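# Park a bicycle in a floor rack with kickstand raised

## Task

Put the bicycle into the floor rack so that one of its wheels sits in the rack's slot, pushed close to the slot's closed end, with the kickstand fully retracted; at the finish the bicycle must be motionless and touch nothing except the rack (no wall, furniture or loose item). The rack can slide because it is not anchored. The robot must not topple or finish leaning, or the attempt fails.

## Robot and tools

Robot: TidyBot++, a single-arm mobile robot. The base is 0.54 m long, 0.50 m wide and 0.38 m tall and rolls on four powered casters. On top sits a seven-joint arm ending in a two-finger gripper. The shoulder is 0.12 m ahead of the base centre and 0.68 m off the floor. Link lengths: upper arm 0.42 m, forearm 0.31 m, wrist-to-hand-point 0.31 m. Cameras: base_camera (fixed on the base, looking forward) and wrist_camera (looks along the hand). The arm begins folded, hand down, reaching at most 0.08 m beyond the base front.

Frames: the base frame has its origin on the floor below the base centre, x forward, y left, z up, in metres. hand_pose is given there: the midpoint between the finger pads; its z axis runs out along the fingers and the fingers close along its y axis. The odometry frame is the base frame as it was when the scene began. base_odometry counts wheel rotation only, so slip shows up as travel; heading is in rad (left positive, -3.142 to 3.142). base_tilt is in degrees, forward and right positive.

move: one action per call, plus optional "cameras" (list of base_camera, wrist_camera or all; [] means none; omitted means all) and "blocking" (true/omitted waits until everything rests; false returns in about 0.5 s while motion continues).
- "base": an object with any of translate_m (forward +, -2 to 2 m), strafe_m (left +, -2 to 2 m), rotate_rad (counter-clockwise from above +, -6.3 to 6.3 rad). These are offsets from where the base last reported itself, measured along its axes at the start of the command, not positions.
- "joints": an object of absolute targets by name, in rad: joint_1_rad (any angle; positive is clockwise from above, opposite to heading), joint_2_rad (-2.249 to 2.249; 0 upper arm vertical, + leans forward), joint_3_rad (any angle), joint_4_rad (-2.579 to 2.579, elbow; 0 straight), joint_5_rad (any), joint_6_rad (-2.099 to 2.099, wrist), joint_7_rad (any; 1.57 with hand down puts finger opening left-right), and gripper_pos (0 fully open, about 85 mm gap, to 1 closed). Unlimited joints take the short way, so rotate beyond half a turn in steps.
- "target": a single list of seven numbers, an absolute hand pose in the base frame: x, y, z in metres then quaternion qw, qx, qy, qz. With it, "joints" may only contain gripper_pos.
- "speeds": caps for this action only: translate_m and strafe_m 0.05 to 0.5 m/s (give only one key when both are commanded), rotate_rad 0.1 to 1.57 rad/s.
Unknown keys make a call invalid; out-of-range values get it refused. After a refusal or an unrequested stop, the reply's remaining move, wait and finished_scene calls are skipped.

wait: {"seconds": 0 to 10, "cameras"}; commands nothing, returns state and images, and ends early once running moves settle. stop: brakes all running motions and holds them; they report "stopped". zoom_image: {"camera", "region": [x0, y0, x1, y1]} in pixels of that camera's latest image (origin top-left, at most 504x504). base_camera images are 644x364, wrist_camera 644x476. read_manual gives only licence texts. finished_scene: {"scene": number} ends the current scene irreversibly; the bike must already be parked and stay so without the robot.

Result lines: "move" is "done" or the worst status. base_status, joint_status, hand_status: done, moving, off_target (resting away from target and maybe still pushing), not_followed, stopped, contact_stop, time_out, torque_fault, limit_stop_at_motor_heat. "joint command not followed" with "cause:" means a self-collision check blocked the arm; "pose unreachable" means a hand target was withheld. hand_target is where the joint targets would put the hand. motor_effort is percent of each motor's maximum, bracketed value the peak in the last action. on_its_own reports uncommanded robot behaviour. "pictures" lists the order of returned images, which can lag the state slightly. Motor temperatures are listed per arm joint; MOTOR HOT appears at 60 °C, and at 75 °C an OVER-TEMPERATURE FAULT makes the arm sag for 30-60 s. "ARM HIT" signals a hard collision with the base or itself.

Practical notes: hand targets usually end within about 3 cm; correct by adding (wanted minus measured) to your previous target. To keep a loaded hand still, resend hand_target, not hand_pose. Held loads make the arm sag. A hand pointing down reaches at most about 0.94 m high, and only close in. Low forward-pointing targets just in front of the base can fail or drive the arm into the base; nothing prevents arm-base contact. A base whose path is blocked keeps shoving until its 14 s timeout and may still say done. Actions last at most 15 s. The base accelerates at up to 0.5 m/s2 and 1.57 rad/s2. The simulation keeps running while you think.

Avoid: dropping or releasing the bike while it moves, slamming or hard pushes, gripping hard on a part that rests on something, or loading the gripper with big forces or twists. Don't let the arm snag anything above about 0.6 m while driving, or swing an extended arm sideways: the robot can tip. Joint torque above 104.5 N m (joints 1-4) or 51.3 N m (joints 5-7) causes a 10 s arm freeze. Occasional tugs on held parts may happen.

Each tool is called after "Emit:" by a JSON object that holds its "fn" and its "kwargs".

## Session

Emit:
{"fn": "move", "kwargs": {}}

Scene clock: 0.00 s.
Motor temperatures (°C): [39 37 33 36 41 40 46]
base_odometry: x=+0.000 y=+0.000 heading=+0.000
base_tilt: forward=+0.0 right=+0.0
base_status: not commanded
joint_positions: joint_1_rad=+0.017 joint_2_rad=-0.314 joint_3_rad=+3.099 joint_4_rad=-2.517 joint_5_rad=-0.022 joint_6_rad=-0.833 joint_7_rad=+1.527 gripper_pos=+0.000
joint_status: not commanded
motor_effort: joint_1_rad=-1 joint_2_rad=-1 joint_3_rad=+2 joint_4_rad=+13 joint_5_rad=+0 joint_6_rad=+1 joint_7_rad=+0
hand_pose: x=+0.2749 y=+0.0088 z=+0.5864 quat_wxyz=(-0.004, +0.998, -0.017, +0.053) (m; base frame)
hand_target: x=+0.2746 y=+0.0088 z=+0.5863 quat_wxyz=(-0.004, +0.998, -0.017, +0.053) (m; base frame)
hand_status: not commanded
pictures: base_camera, wrist_camera

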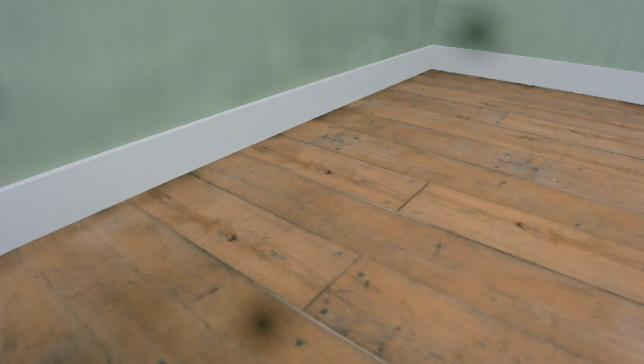

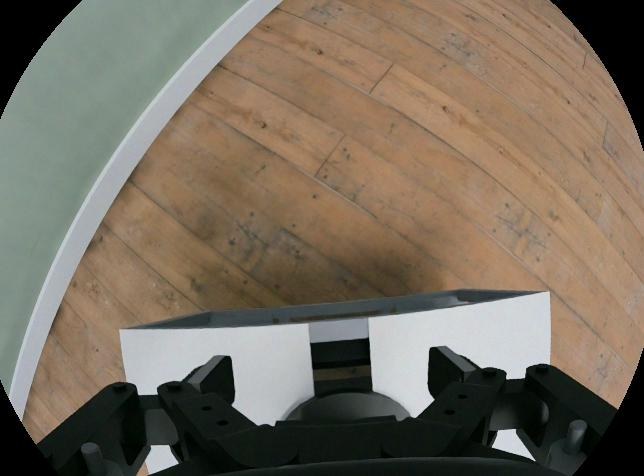

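Wall on the left; I'll rotate right in place to find the bike and rack.

Emit:
{"fn": "move", "kwargs": {"base": {"rotate_rad":-0.9}, "cameras": ["base_camera"]}}

Emit:
{"fn": "move", "kwargs": {"base": {"rotate_rad":-0.9}, "cameras": ["base_camera"]}}

Emit:
{"fn": "move", "kwargs": {"base": {"rotate_rad":-0.9}, "cameras": ["base_camera"]}}

Emit:
{"fn": "move", "kwargs": {"base": {"rotate_rad":-0.9}, "cameras": ["base_camera"]}}

Scene clock: 5.03 s.
Motor temperatures (°C): [39 37 33 36 41 40 46]
move: done
base_odometry: x=+0.000 y=+0.000 heading=-0.900
base_tilt: forward=-0.1 right=+0.0
base_status: done
joint_positions: joint_1_rad=+0.017 joint_2_rad=-0.314 joint_3_rad=+3.099 joint_4_rad=-2.517 joint_5_rad=-0.022 joint_6_rad=-0.833 joint_7_rad=+1.527 gripper_pos=+0.000
joint_status: not commanded
motor_effort: joint_1_rad=-1(1) joint_2_rad=-1(2) joint_3_rad=+2(3) joint_4_rad=+12(13) joint_5_rad=+0(1) joint_6_rad=+2(2) joint_7_rad=+0(0)
hand_pose: x=+0.2749 y=+0.0088 z=+0.5864 quat_wxyz=(-0.004, +0.998, -0.017, +0.053) (m; base frame)
hand_target: x=+0.2746 y=+0.0088 z=+0.5863 quat_wxyz=(-0.004, +0.998, -0.017, +0.053) (m; base frame)
hand_status: not commanded
pictures: base_camera

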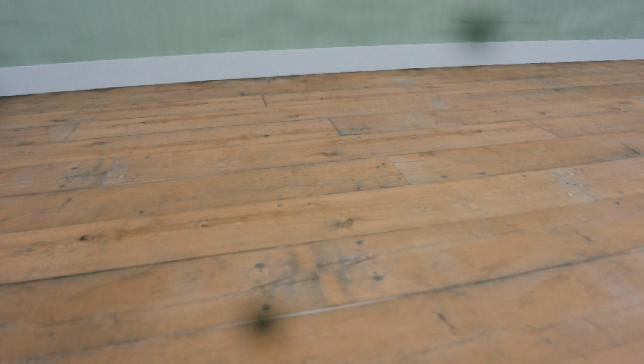

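Scene clock: 6.83 s.
Motor temperatures (°C): [39 37 33 36 41 40 46]
move: done
base_odometry: x=+0.000 y=+0.000 heading=-1.799
base_tilt: forward=-0.1 right=+0.0
base_status: done
joint_positions: joint_1_rad=+0.017 joint_2_rad=-0.314 joint_3_rad=+3.099 joint_4_rad=-2.517 joint_5_rad=-0.022 joint_6_rad=-0.833 joint_7_rad=+1.527 gripper_pos=+0.000
joint_status: not commanded
motor_effort: joint_1_rad=-1(2) joint_2_rad=-2(2) joint_3_rad=+2(3) joint_4_rad=+13(13) joint_5_rad=+0(1) joint_6_rad=+1(2) joint_7_rad=+0(0)
hand_pose: x=+0.2749 y=+0.0088 z=+0.5864 quat_wxyz=(-0.004, +0.998, -0.017, +0.053) (m; base frame)
hand_target: x=+0.2746 y=+0.0088 z=+0.5863 quat_wxyz=(-0.004, +0.998, -0.017, +0.053) (m; base frame)
hand_status: not commanded
pictures: base_camera

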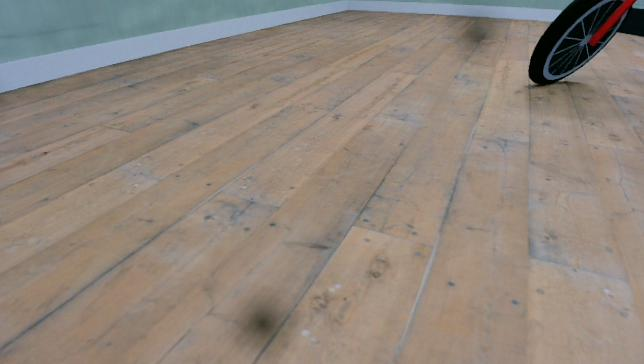

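Scene clock: 8.63 s.
Motor temperatures (°C): [39 37 33 36 41 40 46]
move: done
base_odometry: x=+0.000 y=+0.000 heading=-2.699
base_tilt: forward=-0.1 right=+0.0
base_status: done
joint_positions: joint_1_rad=+0.017 joint_2_rad=-0.314 joint_3_rad=+3.099 joint_4_rad=-2.517 joint_5_rad=-0.022 joint_6_rad=-0.833 joint_7_rad=+1.527 gripper_pos=+0.000
joint_status: not commanded
motor_effort: joint_1_rad=-1(1) joint_2_rad=-1(2) joint_3_rad=+2(3) joint_4_rad=+12(14) joint_5_rad=+0(1) joint_6_rad=+2(2) joint_7_rad=+0(0)
hand_pose: x=+0.2749 y=+0.0088 z=+0.5864 quat_wxyz=(-0.004, +0.998, -0.017, +0.053) (m; base frame)
hand_target: x=+0.2746 y=+0.0088 z=+0.5863 quat_wxyz=(-0.004, +0.998, -0.017, +0.053) (m; base frame)
hand_status: not commanded
pictures: base_camera

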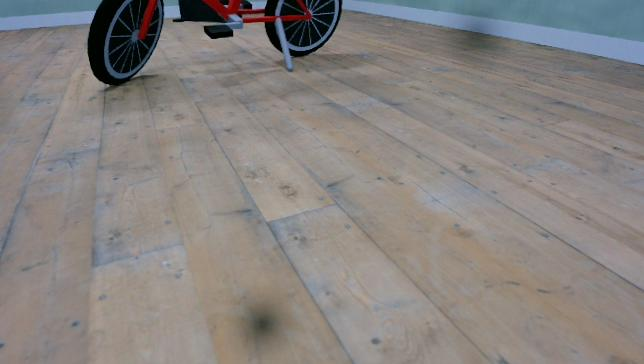

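Scene clock: 10.43 s.
Motor temperatures (°C): [39 37 33 36 41 40 46]
move: done
base_odometry: x=+0.000 y=+0.000 heading=+2.685
base_tilt: forward=-0.1 right=+0.0
base_status: done
joint_positions: joint_1_rad=+0.017 joint_2_rad=-0.314 joint_3_rad=+3.099 joint_4_rad=-2.517 joint_5_rad=-0.022 joint_6_rad=-0.833 joint_7_rad=+1.527 gripper_pos=+0.000
joint_status: not commanded
motor_effort: joint_1_rad=+0(1) joint_2_rad=-1(2) joint_3_rad=+2(3) joint_4_rad=+12(13) joint_5_rad=+1(1) joint_6_rad=+2(2) joint_7_rad=+0(0)
hand_pose: x=+0.2749 y=+0.0088 z=+0.5864 quat_wxyz=(-0.004, +0.998, -0.017, +0.053) (m; base frame)
hand_target: x=+0.2746 y=+0.0088 z=+0.5863 quat_wxyz=(-0.004, +0.998, -0.017, +0.053) (m; base frame)
hand_status: not commanded
pictures: base_camera

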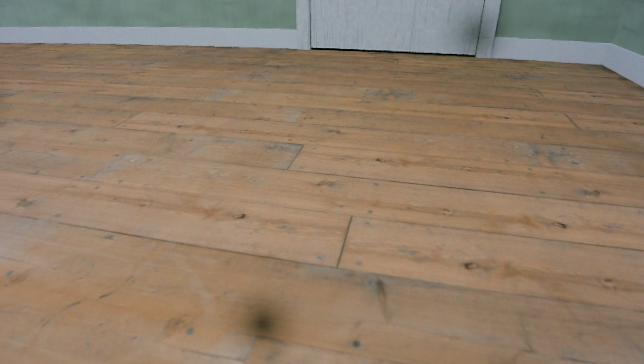

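Emit:
{"fn": "move", "kwargs": {"base": {"rotate_rad":1.15}, "cameras": ["base_camera"]}}

Emit:
{"fn": "zoom_image", "kwargs": {"camera": "base_camera", "region": [150, 0, 500, 120]}}

Scene clock: 15.43 s.
Motor temperatures (°C): [39 37 33 36 41 40 46]
move: done
base_odometry: x=+0.000 y=+0.000 heading=-2.449
base_tilt: forward=-0.1 right=+0.0
base_status: done
joint_positions: joint_1_rad=+0.017 joint_2_rad=-0.314 joint_3_rad=+3.099 joint_4_rad=-2.517 joint_5_rad=-0.022 joint_6_rad=-0.833 joint_7_rad=+1.527 gripper_pos=+0.000
joint_status: not commanded
motor_effort: joint_1_rad=-1(2) joint_2_rad=-2(2) joint_3_rad=+2(3) joint_4_rad=+13(13) joint_5_rad=+0(1) joint_6_rad=+1(3) joint_7_rad=+0(0)
hand_pose: x=+0.2749 y=+0.0088 z=+0.5864 quat_wxyz=(-0.004, +0.998, -0.017, +0.053) (m; base frame)
hand_target: x=+0.2746 y=+0.0088 z=+0.5863 quat_wxyz=(-0.004, +0.998, -0.017, +0.053) (m; base frame)
hand_status: not commanded
pictures: base_camera

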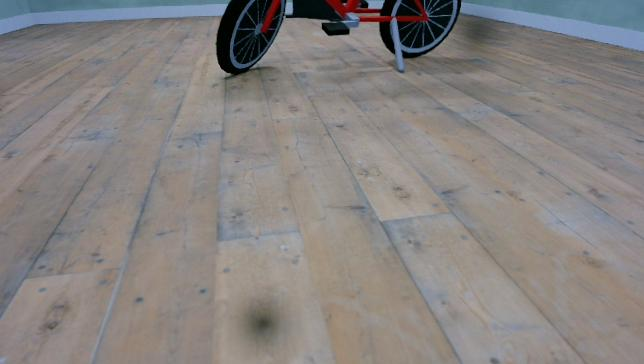

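Scaled by 1.440.

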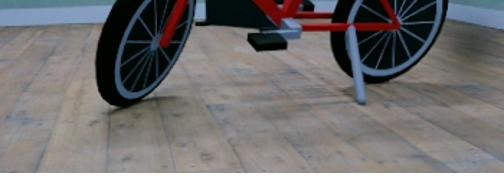

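Emit:
{"fn": "move", "kwargs": {"joints": {"joint_1_rad":0,"joint_2_rad":0,"joint_3_rad":3.141,"joint_4_rad":-1.0,"joint_5_rad":0,"joint_6_rad":-1.1,"joint_7_rad":1.57}, "cameras": ["wrist_camera"]}}

Scene clock: 22.93 s.
Motor temperatures (°C): [39 37 33 36 41 40 46]
move: done
base_odometry: x=+0.000 y=+0.000 heading=-2.449
base_tilt: forward=+0.0 right=+0.0
base_status: not commanded
joint_positions: joint_1_rad=+0.012 joint_2_rad=-0.018 joint_3_rad=+3.122 joint_4_rad=-1.022 joint_5_rad=-0.022 joint_6_rad=-1.030 joint_7_rad=+1.527 gripper_pos=+0.000
joint_status: all done
motor_effort: joint_1_rad=-1(2) joint_2_rad=-17(17) joint_3_rad=+2(4) joint_4_rad=+17(19) joint_5_rad=+0(1) joint_6_rad=+8(10) joint_7_rad=+0(1)
hand_pose: x=+0.6546 y=+0.0115 z=+1.1323 quat_wxyz=(-0.024, +0.850, -0.015, +0.525) (m; base frame)
hand_target: x=+0.6522 y=+0.0017 z=+1.1153 quat_wxyz=(+0.000, +0.867, +0.000, +0.498) (m; base frame)
hand_status: not commanded
pictures: wrist_camera

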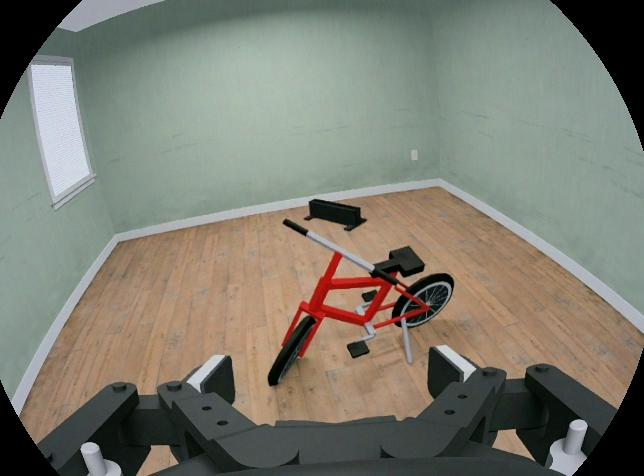

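Emit:
{"fn": "zoom_image", "kwargs": {"camera": "wrist_camera", "region": [240, 180, 500, 400]}}

Emit:
{"fn": "zoom_image", "kwargs": {"camera": "wrist_camera", "region": [280, 180, 400, 250]}}

Scaled by 1.938.

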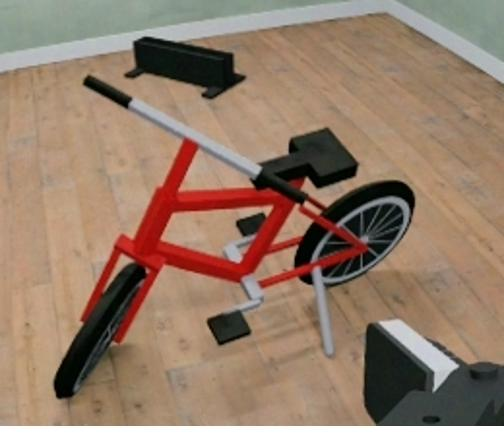

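Scaled by 4.200.

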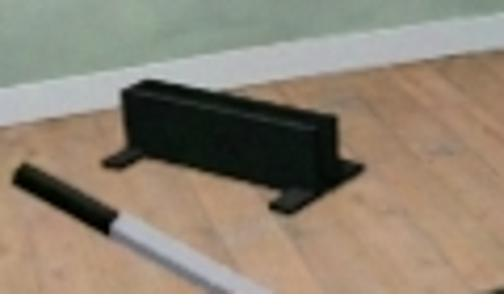

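Emit:
{"fn": "zoom_image", "kwargs": {"camera": "wrist_camera", "region": [300, 190, 375, 240]}}

Scaled by 6.720.

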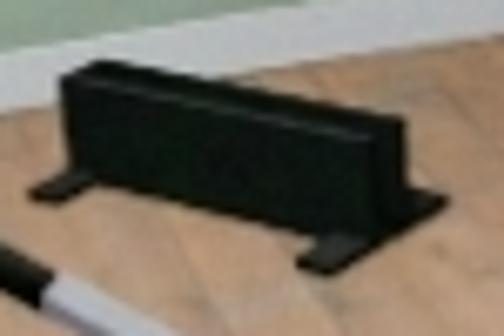

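Emit:
{"fn": "move", "kwargs": {"base": {"translate_m":0.95,"strafe_m":-0.45,"rotate_rad":0.524}, "joints": {"joint_1_rad":-0.17,"joint_2_rad":0.45,"joint_3_rad":3.141,"joint_4_rad":-0.87,"joint_5_rad":0.05,"joint_6_rad":-1.7,"joint_7_rad":1.53,"gripper_pos":0.2}}}

Scene clock: 62.80 s.
Motor temperatures (°C): [39 37 33 36 41 40 46]
move: done
base_odometry: x=-1.019 y=-0.261 heading=-1.924
base_tilt: forward=+0.0 right=+0.0
base_status: done
joint_positions: joint_1_rad=-0.168 joint_2_rad=+0.454 joint_3_rad=+3.132 joint_4_rad=-0.892 joint_5_rad=-0.012 joint_6_rad=-1.628 joint_7_rad=+1.527 gripper_pos=+0.200
joint_status: all done
motor_effort: joint_1_rad=-1(4) joint_2_rad=-32(37) joint_3_rad=+1(4) joint_4_rad=+16(19) joint_5_rad=+0(2) joint_6_rad=+1(9) joint_7_rad=+0(1)
hand_pose: x=+0.6526 y=+0.0999 z=+0.8234 quat_wxyz=(-0.017, +0.994, +0.067, +0.083) (m; base frame)
hand_target: x=+0.6390 y=+0.0752 z=+0.8301 quat_wxyz=(+0.018, +0.996, +0.060, +0.063) (m; base frame)
hand_status: not commanded
pictures: base_camera, wrist_camera

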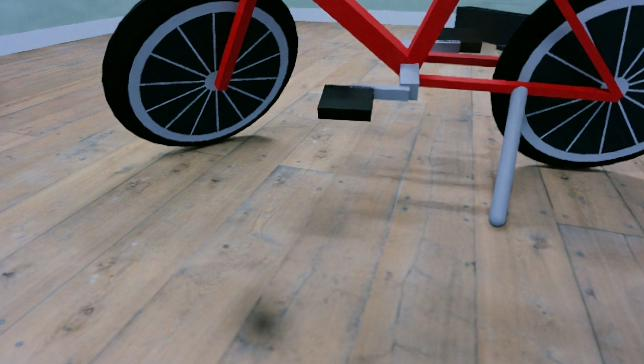

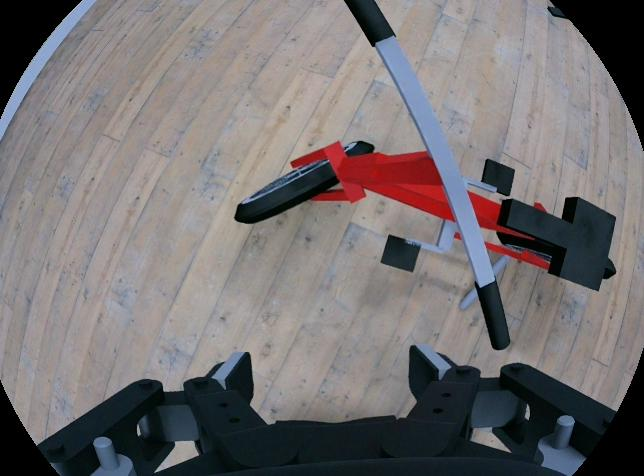

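Emit:
{"fn": "move", "kwargs": {"base": {"translate_m":0.12,"strafe_m":-0.09}, "target": [0.65, 0.046, 0.78, 0.0328, 0.970, 0.242, 0.0408]}}

Scene clock: 89.43 s.
Motor temperatures (°C): [39 37 33 36 41 40 46]
move: off_target
base_odometry: x=-1.145 y=-0.342 heading=-1.924
base_tilt: forward=+0.0 right=+0.0
base_status: done
joint_positions: joint_1_rad=-0.091 joint_2_rad=+0.481 joint_3_rad=+3.117 joint_4_rad=-0.963 joint_5_rad=+0.013 joint_6_rad=-1.628 joint_7_rad=+1.858 gripper_pos=+0.200
joint_status: not commanded
motor_effort: joint_1_rad=-1(4) joint_2_rad=-33(35) joint_3_rad=+1(3) joint_4_rad=+15(16) joint_5_rad=+0(1) joint_6_rad=+1(3) joint_7_rad=+0(0)
hand_pose: x=+0.6442 y=+0.0553 z=+0.7840 quat_wxyz=(+0.004, +0.980, +0.197, +0.035) (m; base frame)
hand_target: x=+0.6500 y=+0.0460 z=+0.7800 quat_wxyz=(+0.033, +0.969, +0.242, +0.041) (m; base frame)
hand_status: off_target (0.012 m and 6.2 deg from the pose sent, 0.069 m and 21.6 deg at the start)
pictures: base_camera, wrist_camera

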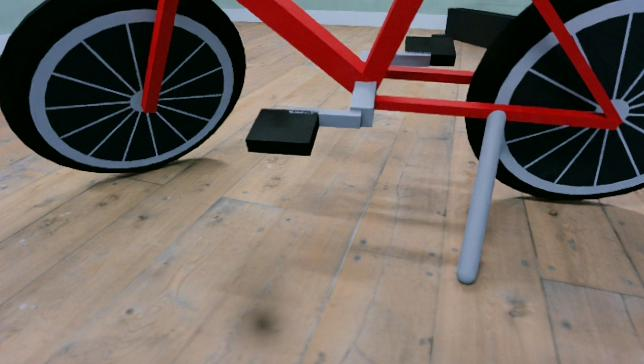

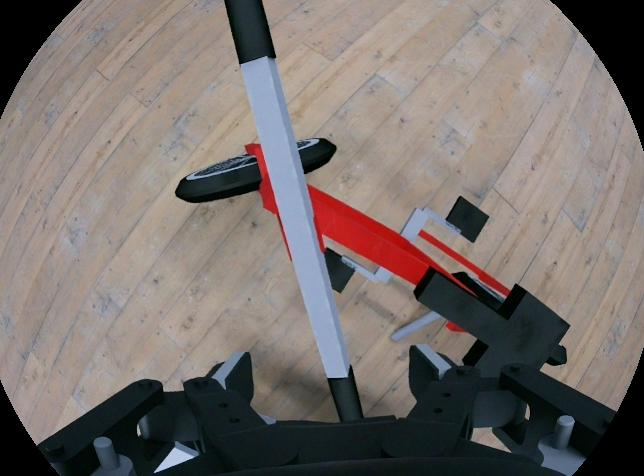

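Emit:
{"fn": "move", "kwargs": {"target": [0.652, 0.053, 0.70, 0.0356, 0.951, 0.309, 0.0384], "cameras": ["wrist_camera"]}}

Scene clock: 95.07 s.
Motor temperatures (°C): [39 37 33 36 41 40 46]
move: off_target
base_odometry: x=-1.145 y=-0.342 heading=-1.924
base_tilt: forward=+0.0 right=+0.0
base_status: not commanded
joint_positions: joint_1_rad=-0.091 joint_2_rad=+0.486 joint_3_rad=+3.084 joint_4_rad=-1.197 joint_5_rad=+0.029 joint_6_rad=-1.420 joint_7_rad=+1.952 gripper_pos=+0.200
joint_status: not commanded
motor_effort: joint_1_rad=-1(1) joint_2_rad=-32(34) joint_3_rad=+0(2) joint_4_rad=+15(17) joint_5_rad=+0(0) joint_6_rad=+0(2) joint_7_rad=+0(0)
hand_pose: x=+0.6351 y=+0.0653 z=+0.7084 quat_wxyz=(+0.003, +0.965, +0.260, +0.019) (m; base frame)
hand_target: x=+0.6520 y=+0.0530 z=+0.7000 quat_wxyz=(+0.036, +0.950, +0.309, +0.038) (m; base frame)
hand_status: off_target (0.022 m and 7.3 deg from the pose sent, 0.084 m and 13.7 deg at the start)
pictures: wrist_camera

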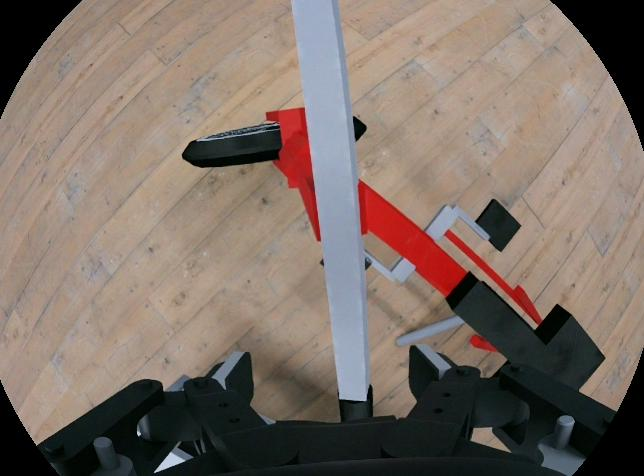

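Emit:
{"fn": "move", "kwargs": {"target": [0.670, 0.043, 0.665, 0.0356, 0.951, 0.309, 0.0384], "cameras": ["wrist_camera"]}}

Emit:
{"fn": "move", "kwargs": {"joints": {"gripper_pos":1.0}}}

Scene clock: 99.30 s.
Motor temperatures (°C): [39 37 33 36 41 40 46]
move: off_target
base_odometry: x=-1.145 y=-0.342 heading=-1.924
base_tilt: forward=+0.0 right=-0.1
base_status: not commanded
joint_positions: joint_1_rad=-0.071 joint_2_rad=+0.545 joint_3_rad=+3.082 joint_4_rad=-1.216 joint_5_rad=+0.034 joint_6_rad=-1.339 joint_7_rad=+1.971 gripper_pos=+0.200
joint_status: not commanded
motor_effort: joint_1_rad=+0(2) joint_2_rad=-34(36) joint_3_rad=+1(2) joint_4_rad=+15(16) joint_5_rad=+0(0) joint_6_rad=+1(2) joint_7_rad=+0(0)
hand_pose: x=+0.6552 y=+0.0571 z=+0.6717 quat_wxyz=(+0.004, +0.965, +0.261, +0.021) (m; base frame)
hand_target: x=+0.6700 y=+0.0430 z=+0.6650 quat_wxyz=(+0.036, +0.950, +0.309, +0.038) (m; base frame)
hand_status: off_target (0.021 m and 7.1 deg from the pose sent, 0.060 m and 7.3 deg at the start)
pictures: wrist_camera

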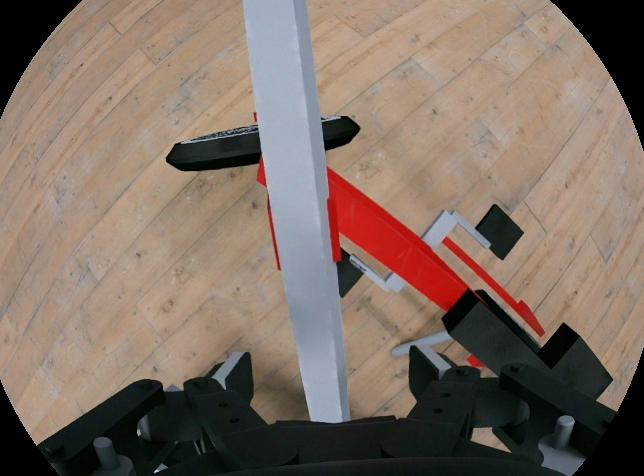

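Scene clock: 100.30 s.
Motor temperatures (°C): [39 37 33 36 41 40 46]
move: done
base_odometry: x=-1.145 y=-0.342 heading=-1.924
base_tilt: forward=+0.1 right=+0.0
base_status: not commanded
joint_positions: joint_1_rad=-0.071 joint_2_rad=+0.545 joint_3_rad=+3.082 joint_4_rad=-1.216 joint_5_rad=+0.034 joint_6_rad=-1.339 joint_7_rad=+1.971 gripper_pos=+0.999
joint_status: all done
motor_effort: joint_1_rad=-1(1) joint_2_rad=-34(34) joint_3_rad=+1(1) joint_4_rad=+15(16) joint_5_rad=+0(0) joint_6_rad=+1(1) joint_7_rad=+0(0)
hand_pose: x=+0.6552 y=+0.0571 z=+0.6717 quat_wxyz=(+0.004, +0.965, +0.261, +0.021) (m; base frame)
hand_target: x=+0.6700 y=+0.0430 z=+0.6650 quat_wxyz=(+0.036, +0.950, +0.309, +0.038) (m; base frame)
hand_status: not commanded
pictures: base_camera, wrist_camera

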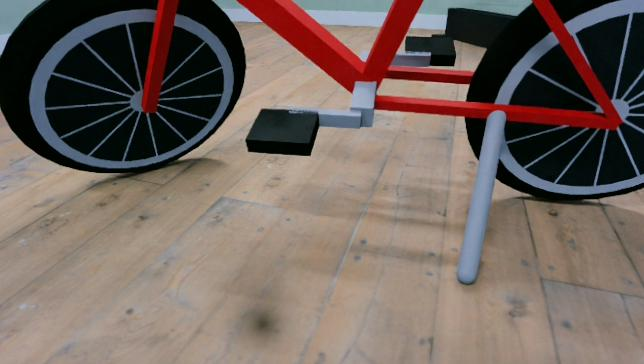

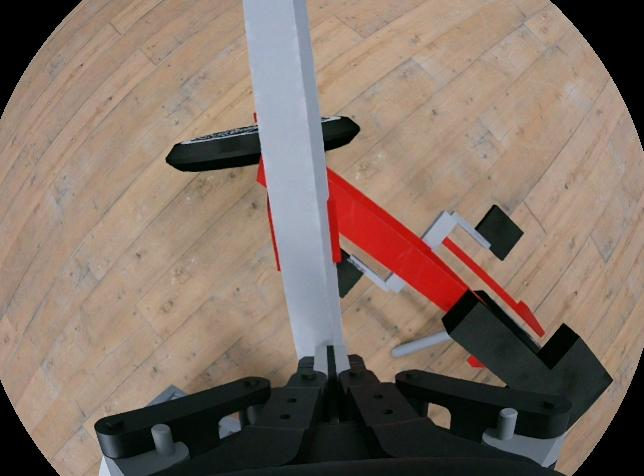

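Emit:
{"fn": "move", "kwargs": {"joints": {"gripper_pos":0.2}, "cameras": []}}

Emit:
{"fn": "move", "kwargs": {"target": [0.670, 0.050, 0.63, 0.0356, 0.951, 0.309, 0.0384], "cameras": ["wrist_camera"]}}

Emit:
{"fn": "move", "kwargs": {"joints": {"gripper_pos":1.0}}}

Scene clock: 107.87 s.
Motor temperatures (°C): [39 37 33 36 41 40 46]
move: done
base_odometry: x=-1.145 y=-0.342 heading=-1.924
base_tilt: forward=+0.0 right=+0.0
base_status: not commanded
joint_positions: joint_1_rad=-0.071 joint_2_rad=+0.545 joint_3_rad=+3.082 joint_4_rad=-1.216 joint_5_rad=+0.034 joint_6_rad=-1.339 joint_7_rad=+1.971 gripper_pos=+0.200
joint_status: all done
motor_effort: joint_1_rad=+0(1) joint_2_rad=-34(34) joint_3_rad=+1(2) joint_4_rad=+15(16) joint_5_rad=+0(1) joint_6_rad=+0(1) joint_7_rad=+0(0)
hand_pose: x=+0.6552 y=+0.0571 z=+0.6717 quat_wxyz=(+0.004, +0.965, +0.261, +0.021) (m; base frame)
hand_target: x=+0.6700 y=+0.0430 z=+0.6650 quat_wxyz=(+0.036, +0.950, +0.309, +0.038) (m; base frame)
hand_status: not commanded
pictures: none
No camera images: "cameras" was empty.

Scene clock: 108.97 s.
Motor temperatures (°C): [39 37 33 36 41 40 46]
move: off_target
base_odometry: x=-1.145 y=-0.342 heading=-1.924
base_tilt: forward=+0.0 right=+0.0
base_status: not commanded
joint_positions: joint_1_rad=-0.071 joint_2_rad=+0.567 joint_3_rad=+3.079 joint_4_rad=-1.289 joint_5_rad=+0.042 joint_6_rad=-1.244 joint_7_rad=+1.971 gripper_pos=+0.200
joint_status: not commanded
motor_effort: joint_1_rad=-1(1) joint_2_rad=-35(36) joint_3_rad=+1(1) joint_4_rad=+14(16) joint_5_rad=+0(1) joint_6_rad=+1(2) joint_7_rad=+0(0)
hand_pose: x=+0.6558 y=+0.0570 z=+0.6376 quat_wxyz=(+0.006, +0.964, +0.264, +0.020) (m; base frame)
hand_target: x=+0.6700 y=+0.0500 z=+0.6300 quat_wxyz=(+0.036, +0.950, +0.309, +0.038) (m; base frame)
hand_status: off_target (0.018 m and 6.6 deg from the pose sent, 0.045 m and 7.1 deg at the start)
pictures: wrist_camera

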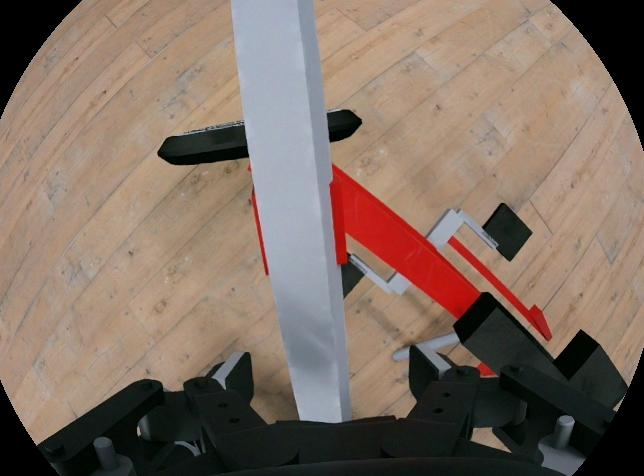

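Scene clock: 110.00 s.
Motor temperatures (°C): [39 37 33 36 41 40 46]
move: off_target
base_odometry: x=-1.145 y=-0.342 heading=-1.924
base_tilt: forward=-0.1 right=+0.0
base_status: not commanded
joint_positions: joint_1_rad=-0.076 joint_2_rad=+0.563 joint_3_rad=+3.072 joint_4_rad=-1.295 joint_5_rad=+0.063 joint_6_rad=-1.237 joint_7_rad=+1.971 gripper_pos=+0.789
joint_status: gripper_pos off_target (ended at +0.789, target +1.000)
motor_effort: joint_1_rad=+0(5) joint_2_rad=-31(35) joint_3_rad=+1(3) joint_4_rad=+15(17) joint_5_rad=-1(4) joint_6_rad=+2(6) joint_7_rad=+1(3)
hand_pose: x=+0.6562 y=+0.0573 z=+0.6387 quat_wxyz=(+0.014, +0.962, +0.273, +0.022) (m; base frame)
hand_target: x=+0.6700 y=+0.0500 z=+0.6300 quat_wxyz=(+0.036, +0.950, +0.309, +0.038) (m; base frame)
hand_status: not commanded
pictures: base_camera, wrist_camera

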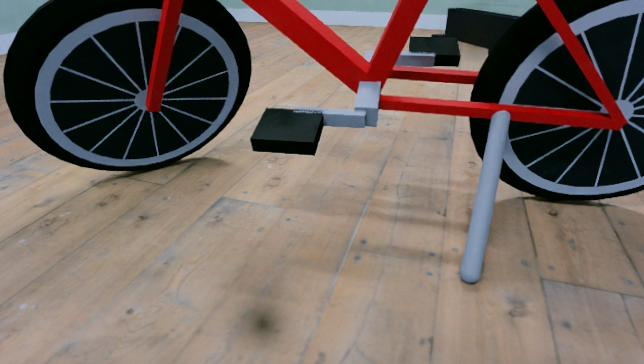

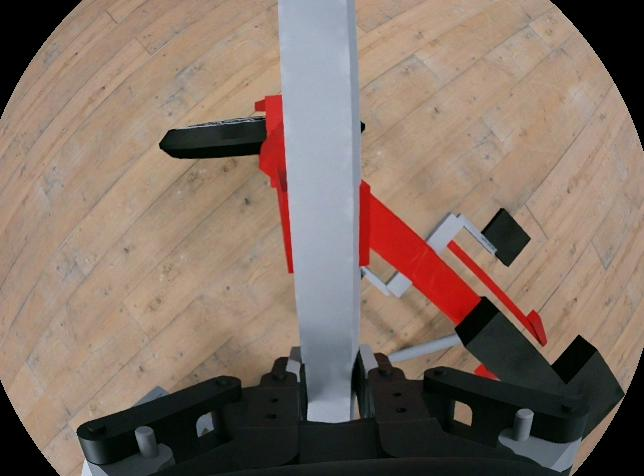

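Emit:
{"fn": "zoom_image", "kwargs": {"camera": "base_camera", "region": [420, 0, 520, 60]}}

Scaled by 5.040.

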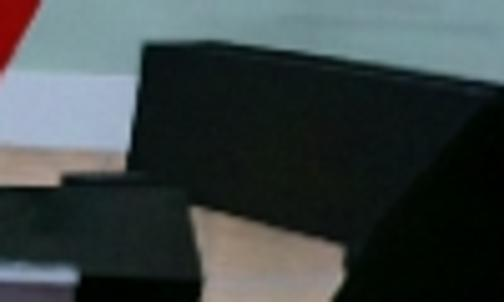

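Emit:
{"fn": "move", "kwargs": {"base": {"translate_m":0.06}, "speeds": {"translate_m":0.08}, "target": [0.670, 0.050, 0.648, 0.0356, 0.951, 0.309, 0.0384], "cameras": []}}

Emit:
{"fn": "move", "kwargs": {"base": {"translate_m":0.05}, "speeds": {"translate_m":0.08}, "target": [0.670, 0.050, 0.660, 0.0356, 0.951, 0.309, 0.0384]}}

Scene clock: 158.47 s.
Motor temperatures (°C): [39 38 33 36 41 40 46]
move: off_target
base_odometry: x=-1.166 y=-0.398 heading=-1.925
base_tilt: forward=+0.0 right=+0.1
base_status: done
joint_positions: joint_1_rad=-0.058 joint_2_rad=+0.539 joint_3_rad=+3.075 joint_4_rad=-1.295 joint_5_rad=+0.085 joint_6_rad=-1.268 joint_7_rad=+1.971 gripper_pos=+0.798
joint_status: not commanded
motor_effort: joint_1_rad=-3(7) joint_2_rad=-29(33) joint_3_rad=-3(5) joint_4_rad=+19(20) joint_5_rad=-4(6) joint_6_rad=+9(12) joint_7_rad=+1(1)
hand_pose: x=+0.6494 y=+0.0384 z=+0.6513 quat_wxyz=(+0.026, +0.964, +0.266, +0.017) (m; base frame)
hand_target: x=+0.6700 y=+0.0500 z=+0.6480 quat_wxyz=(+0.036, +0.950, +0.309, +0.038) (m; base frame)
hand_status: off_target (0.024 m and 5.8 deg from the pose sent, 0.018 m and 5.3 deg at the start)
pictures: none
No camera images: "cameras" was empty.

Scene clock: 159.63 s.
Motor temperatures (°C): [39 38 33 36 41 40 46]
move: off_target
base_odometry: x=-1.183 y=-0.445 heading=-1.925
base_tilt: forward=-0.1 right=+0.0
base_status: done
joint_positions: joint_1_rad=-0.061 joint_2_rad=+0.532 joint_3_rad=+3.075 joint_4_rad=-1.265 joint_5_rad=+0.085 joint_6_rad=-1.282 joint_7_rad=+1.971 gripper_pos=+0.808
joint_status: not commanded
motor_effort: joint_1_rad=-2(5) joint_2_rad=-30(31) joint_3_rad=-1(4) joint_4_rad=+16(20) joint_5_rad=-3(5) joint_6_rad=+5(12) joint_7_rad=+0(1)
hand_pose: x=+0.6568 y=+0.0399 z=+0.6644 quat_wxyz=(+0.029, +0.963, +0.266, +0.028) (m; base frame)
hand_target: x=+0.6700 y=+0.0500 z=+0.6600 quat_wxyz=(+0.036, +0.950, +0.309, +0.038) (m; base frame)
hand_status: off_target (0.017 m and 5.3 deg from the pose sent, 0.025 m and 5.8 deg at the start)
pictures: base_camera, wrist_camera

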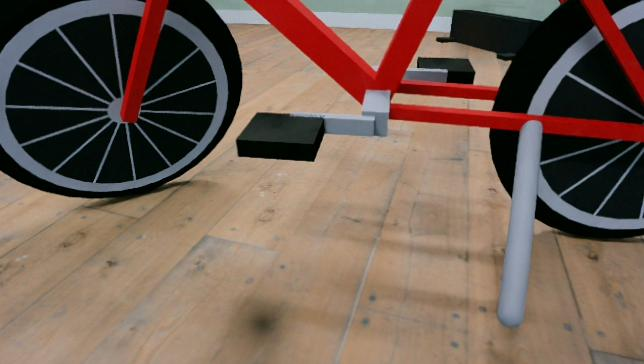

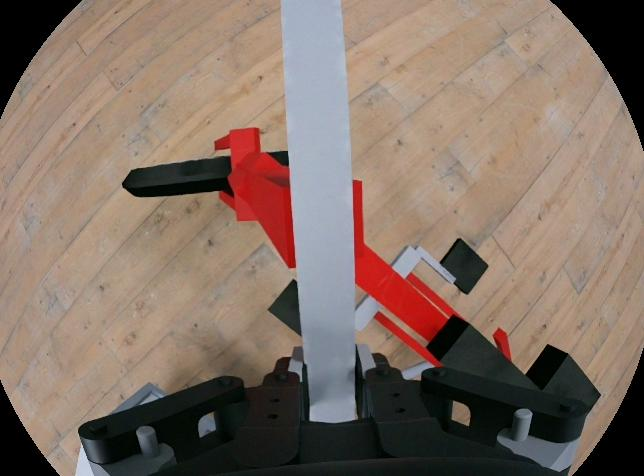

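Emit:
{"fn": "zoom_image", "kwargs": {"camera": "base_camera", "region": [430, 0, 540, 70]}}

Scaled by 4.582.

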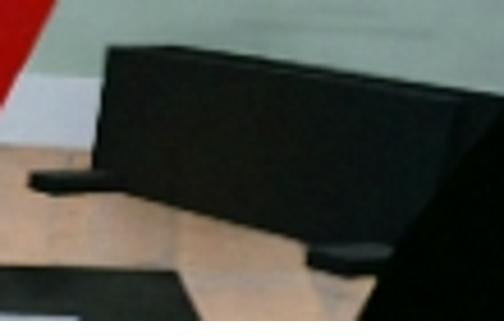

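Emit:
{"fn": "move", "kwargs": {"target": [0.663, 0.066, 0.665, 0.0307, 0.9816, 0.1908, 0.0424], "cameras": ["wrist_camera"]}}

Emit:
{"fn": "move", "kwargs": {"target": [0.659, 0.083, 0.668, 0.026, 0.9962, 0.0872, 0.0454], "cameras": ["wrist_camera"]}}

Scene clock: 173.80 s.
Motor temperatures (°C): [39 38 33 36 41 40 46]
move: off_target
base_odometry: x=-1.183 y=-0.445 heading=-1.925
base_tilt: forward=+0.0 right=+0.0
base_status: not commanded
joint_positions: joint_1_rad=-0.118 joint_2_rad=+0.527 joint_3_rad=+3.110 joint_4_rad=-1.265 joint_5_rad=+0.085 joint_6_rad=-1.282 joint_7_rad=+1.824 gripper_pos=+0.812
joint_status: not commanded
motor_effort: joint_1_rad=-1(4) joint_2_rad=-29(30) joint_3_rad=+0(3) joint_4_rad=+16(17) joint_5_rad=-3(5) joint_6_rad=+8(8) joint_7_rad=-2(2)
hand_pose: x=+0.6560 y=+0.0542 z=+0.6671 quat_wxyz=(+0.035, +0.977, +0.208, +0.032) (m; base frame)
hand_target: x=+0.6630 y=+0.0660 z=+0.6650 quat_wxyz=(+0.031, +0.980, +0.191, +0.042) (m; base frame)
hand_status: off_target (0.014 m and 2.4 deg from the pose sent, 0.027 m and 9.0 deg at the start)
pictures: wrist_camera

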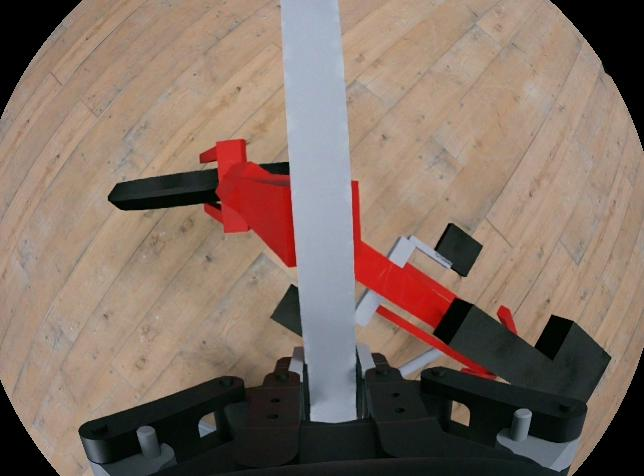

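Scene clock: 174.83 s.
Motor temperatures (°C): [39 38 33 36 41 40 46]
move: off_target
base_odometry: x=-1.183 y=-0.445 heading=-1.925
base_tilt: forward=+0.0 right=+0.0
base_status: not commanded
joint_positions: joint_1_rad=-0.183 joint_2_rad=+0.520 joint_3_rad=+3.139 joint_4_rad=-1.265 joint_5_rad=+0.085 joint_6_rad=-1.282 joint_7_rad=+1.630 gripper_pos=+0.812
joint_status: not commanded
motor_effort: joint_1_rad=+1(3) joint_2_rad=-31(31) joint_3_rad=+2(3) joint_4_rad=+18(19) joint_5_rad=+0(4) joint_6_rad=+8(10) joint_7_rad=-2(3)
hand_pose: x=+0.6537 y=+0.0762 z=+0.6705 quat_wxyz=(+0.038, +0.990, +0.133, +0.039) (m; base frame)
hand_target: x=+0.6590 y=+0.0830 z=+0.6680 quat_wxyz=(+0.026, +0.995, +0.087, +0.045) (m; base frame)
hand_status: off_target (0.009 m and 5.5 deg from the pose sent, 0.029 m and 14.1 deg at the start)
pictures: wrist_camera

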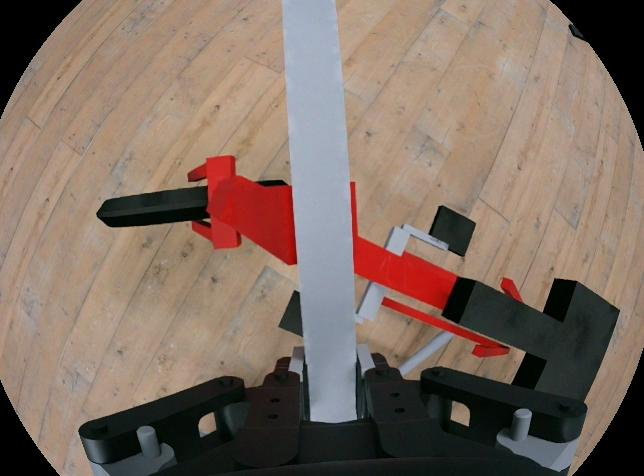

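Emit:
{"fn": "move", "kwargs": {"target": [0.659, 0.10, 0.670, 0.0212, 0.9998, -0.0175, 0.0479], "cameras": ["wrist_camera"]}}

Emit:
{"fn": "move", "kwargs": {"target": [0.662, 0.115, 0.670, 0.0150, 0.9903, -0.1305, 0.0500]}}

Scene clock: 178.93 s.
Motor temperatures (°C): [39 38 33 36 41 40 46]
move: off_target
base_odometry: x=-1.183 y=-0.445 heading=-1.925
base_tilt: forward=+0.0 right=+0.0
base_status: not commanded
joint_positions: joint_1_rad=-0.245 joint_2_rad=+0.516 joint_3_rad=+3.165 joint_4_rad=-1.261 joint_5_rad=+0.081 joint_6_rad=-1.285 joint_7_rad=+1.410 gripper_pos=+0.812
joint_status: not commanded
motor_effort: joint_1_rad=+1(3) joint_2_rad=-29(31) joint_3_rad=+5(5) joint_4_rad=+17(19) joint_5_rad=+3(3) joint_6_rad=+8(10) joint_7_rad=-3(4)
hand_pose: x=+0.6508 y=+0.0982 z=+0.6744 quat_wxyz=(+0.036, +0.997, +0.042, +0.048) (m; base frame)
hand_target: x=+0.6590 y=+0.1000 z=+0.6700 quat_wxyz=(+0.021, +0.998, -0.017, +0.048) (m; base frame)
hand_status: off_target (0.010 m and 7.0 deg from the pose sent, 0.024 m and 17.4 deg at the start)
pictures: wrist_camera

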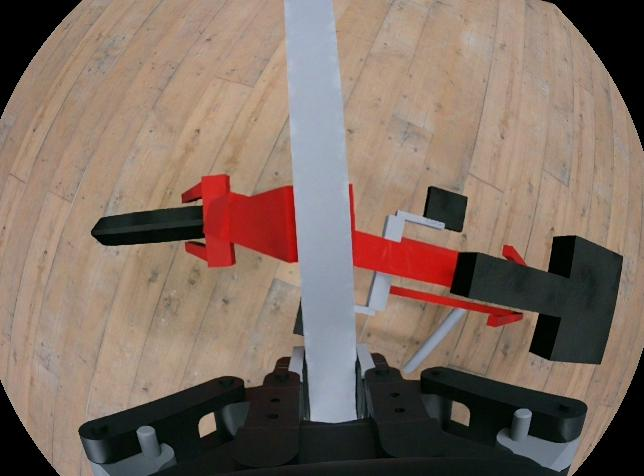

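Scene clock: 179.97 s.
Motor temperatures (°C): [39 38 33 36 41 40 46]
move: off_target
base_odometry: x=-1.183 y=-0.445 heading=-1.925
base_tilt: forward=+0.0 right=+0.0
base_status: not commanded
joint_positions: joint_1_rad=-0.298 joint_2_rad=+0.517 joint_3_rad=+3.199 joint_4_rad=-1.242 joint_5_rad=+0.058 joint_6_rad=-1.290 joint_7_rad=+1.170 gripper_pos=+0.812
joint_status: not commanded
motor_effort: joint_1_rad=+3(4) joint_2_rad=-29(30) joint_3_rad=+5(6) joint_4_rad=+16(18) joint_5_rad=+4(5) joint_6_rad=+8(10) joint_7_rad=-2(4)
hand_pose: x=+0.6523 y=+0.1184 z=+0.6797 quat_wxyz=(+0.025, +0.996, -0.069, +0.057) (m; base frame)
hand_target: x=+0.6620 y=+0.1150 z=+0.6700 quat_wxyz=(+0.015, +0.990, -0.130, +0.050) (m; base frame)
hand_status: off_target (0.014 m and 7.2 deg from the pose sent, 0.021 m and 20.0 deg at the start)
pictures: base_camera, wrist_camera

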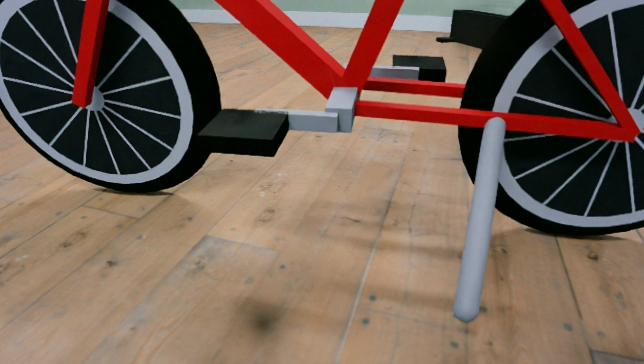

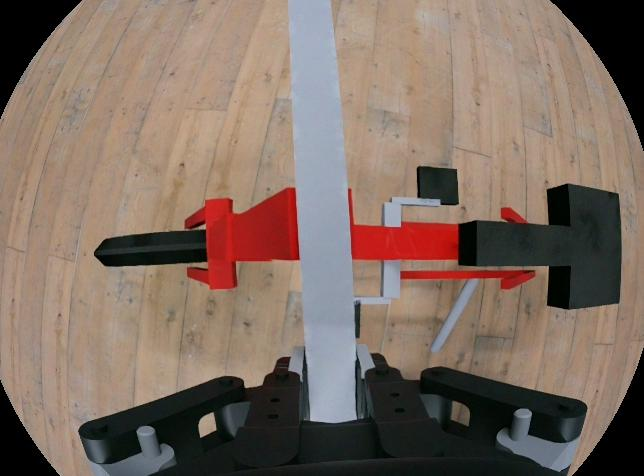

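Emit:
{"fn": "move", "kwargs": {"base": {"translate_m":-0.055,"strafe_m":-0.40}, "speeds": {"strafe_m":0.15}}}

Scene clock: 187.03 s.
Motor temperatures (°C): [39 38 33 36 41 40 46]
move: done
base_odometry: x=-1.539 y=-0.255 heading=-1.925
base_tilt: forward=-0.1 right=+0.1
base_status: done
joint_positions: joint_1_rad=-0.298 joint_2_rad=+0.521 joint_3_rad=+3.218 joint_4_rad=-1.231 joint_5_rad=+0.047 joint_6_rad=-1.292 joint_7_rad=+1.166 gripper_pos=+0.812
joint_status: not commanded
motor_effort: joint_1_rad=+2(9) joint_2_rad=-30(32) joint_3_rad=+5(9) joint_4_rad=+15(17) joint_5_rad=+3(6) joint_6_rad=+5(10) joint_7_rad=-1(2)
hand_pose: x=+0.6568 y=+0.1136 z=+0.6811 quat_wxyz=(+0.024, +0.995, -0.080, +0.059) (m; base frame)
hand_target: x=+0.6620 y=+0.1150 z=+0.6700 quat_wxyz=(+0.015, +0.990, -0.130, +0.050) (m; base frame)
hand_status: not commanded
pictures: base_camera, wrist_camera

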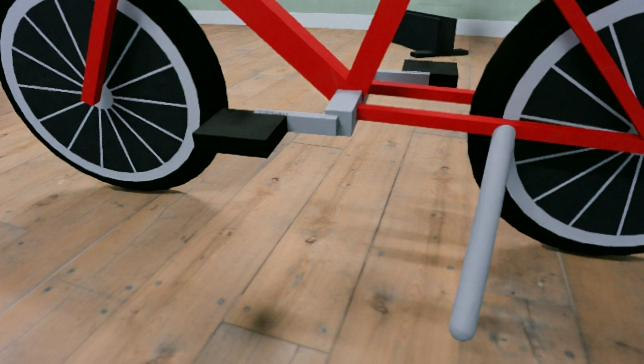

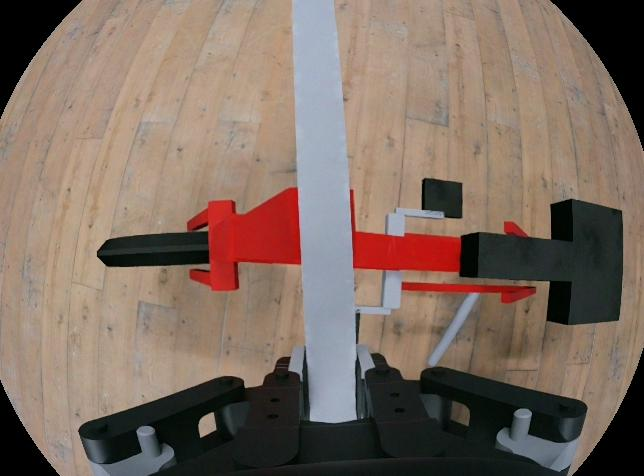

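Emit:
{"fn": "move", "kwargs": {"base": {"translate_m":-0.078,"strafe_m":-0.47}, "speeds": {"strafe_m":0.15}}}

Scene clock: 207.73 s.
Motor temperatures (°C): [39 38 32 36 40 40 46]
move: done
base_odometry: x=-1.953 y=-0.019 heading=-1.924
base_tilt: forward=-0.1 right=+0.0
base_status: done
joint_positions: joint_1_rad=-0.297 joint_2_rad=+0.524 joint_3_rad=+3.224 joint_4_rad=-1.224 joint_5_rad=+0.041 joint_6_rad=-1.295 joint_7_rad=+1.163 gripper_pos=+0.813
joint_status: not commanded
motor_effort: joint_1_rad=+1(9) joint_2_rad=-30(33) joint_3_rad=+3(9) joint_4_rad=+16(16) joint_5_rad=+2(6) joint_6_rad=+4(9) joint_7_rad=+0(1)
hand_pose: x=+0.6589 y=+0.1126 z=+0.6818 quat_wxyz=(+0.023, +0.994, -0.085, +0.060) (m; base frame)
hand_target: x=+0.6620 y=+0.1150 z=+0.6700 quat_wxyz=(+0.015, +0.990, -0.130, +0.050) (m; base frame)
hand_status: not commanded
pictures: base_camera, wrist_camera

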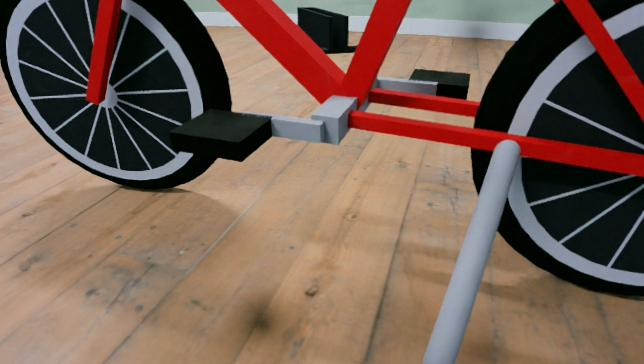

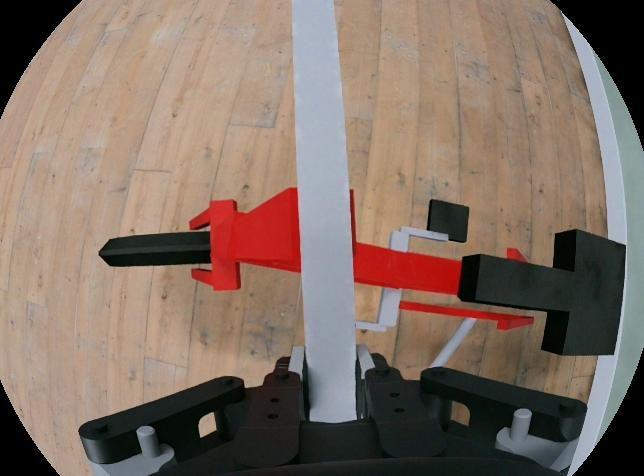

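Emit:
{"fn": "move", "kwargs": {"target": [0.672, 0.087, 0.668, 0.0288, 0.989, 0.1478, 0.0437], "cameras": []}}

Emit:
{"fn": "move", "kwargs": {"target": [0.682, 0.066, 0.664, 0.036, 0.9483, 0.3173, 0.038]}}

Scene clock: 260.97 s.
Motor temperatures (°C): [39 38 32 36 40 40 46]
move: off_target
base_odometry: x=-1.953 y=-0.019 heading=-1.924
base_tilt: forward=-0.1 right=+0.1
base_status: not commanded
joint_positions: joint_1_rad=-0.182 joint_2_rad=+0.544 joint_3_rad=+3.153 joint_4_rad=-1.210 joint_5_rad=+0.042 joint_6_rad=-1.295 joint_7_rad=+1.579 gripper_pos=+0.813
joint_status: not commanded
motor_effort: joint_1_rad=-2(3) joint_2_rad=-33(34) joint_3_rad=-1(4) joint_4_rad=+14(16) joint_5_rad=-2(3) joint_6_rad=-2(4) joint_7_rad=+1(1)
hand_pose: x=+0.6686 y=+0.0839 z=+0.6750 quat_wxyz=(+0.020, +0.994, +0.095, +0.048) (m; base frame)
hand_target: x=+0.6720 y=+0.0870 z=+0.6680 quat_wxyz=(+0.029, +0.988, +0.148, +0.044) (m; base frame)
hand_status: off_target (0.008 m and 6.2 deg from the pose sent, 0.032 m and 26.8 deg at the start)
pictures: none
No camera images: "cameras" was empty.

Scene clock: 262.13 s.
Motor temperatures (°C): [39 38 32 36 40 40 46]
move: off_target
base_odometry: x=-1.953 y=-0.019 heading=-1.924
base_tilt: forward=+0.0 right=+0.0
base_status: not commanded
joint_positions: joint_1_rad=-0.111 joint_2_rad=+0.570 joint_3_rad=+3.093 joint_4_rad=-1.186 joint_5_rad=+0.067 joint_6_rad=-1.295 joint_7_rad=+1.935 gripper_pos=+0.813
joint_status: not commanded
motor_effort: joint_1_rad=-1(2) joint_2_rad=-35(36) joint_3_rad=-1(2) joint_4_rad=+12(14) joint_5_rad=-3(3) joint_6_rad=-6(7) joint_7_rad=+2(2)
hand_pose: x=+0.6794 y=+0.0672 z=+0.6690 quat_wxyz=(+0.024, +0.964, +0.262, +0.044) (m; base frame)
hand_target: x=+0.6820 y=+0.0660 z=+0.6640 quat_wxyz=(+0.036, +0.947, +0.317, +0.038) (m; base frame)
hand_status: off_target (0.006 m and 6.8 deg from the pose sent, 0.025 m and 26.1 deg at the start)
pictures: base_camera, wrist_camera

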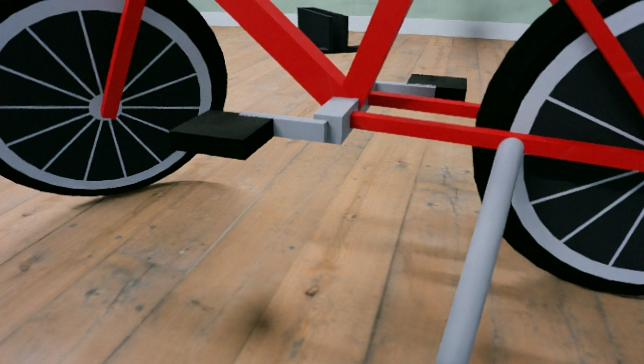

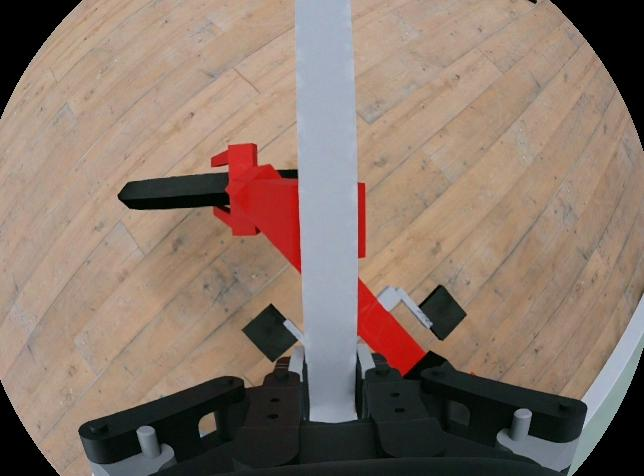

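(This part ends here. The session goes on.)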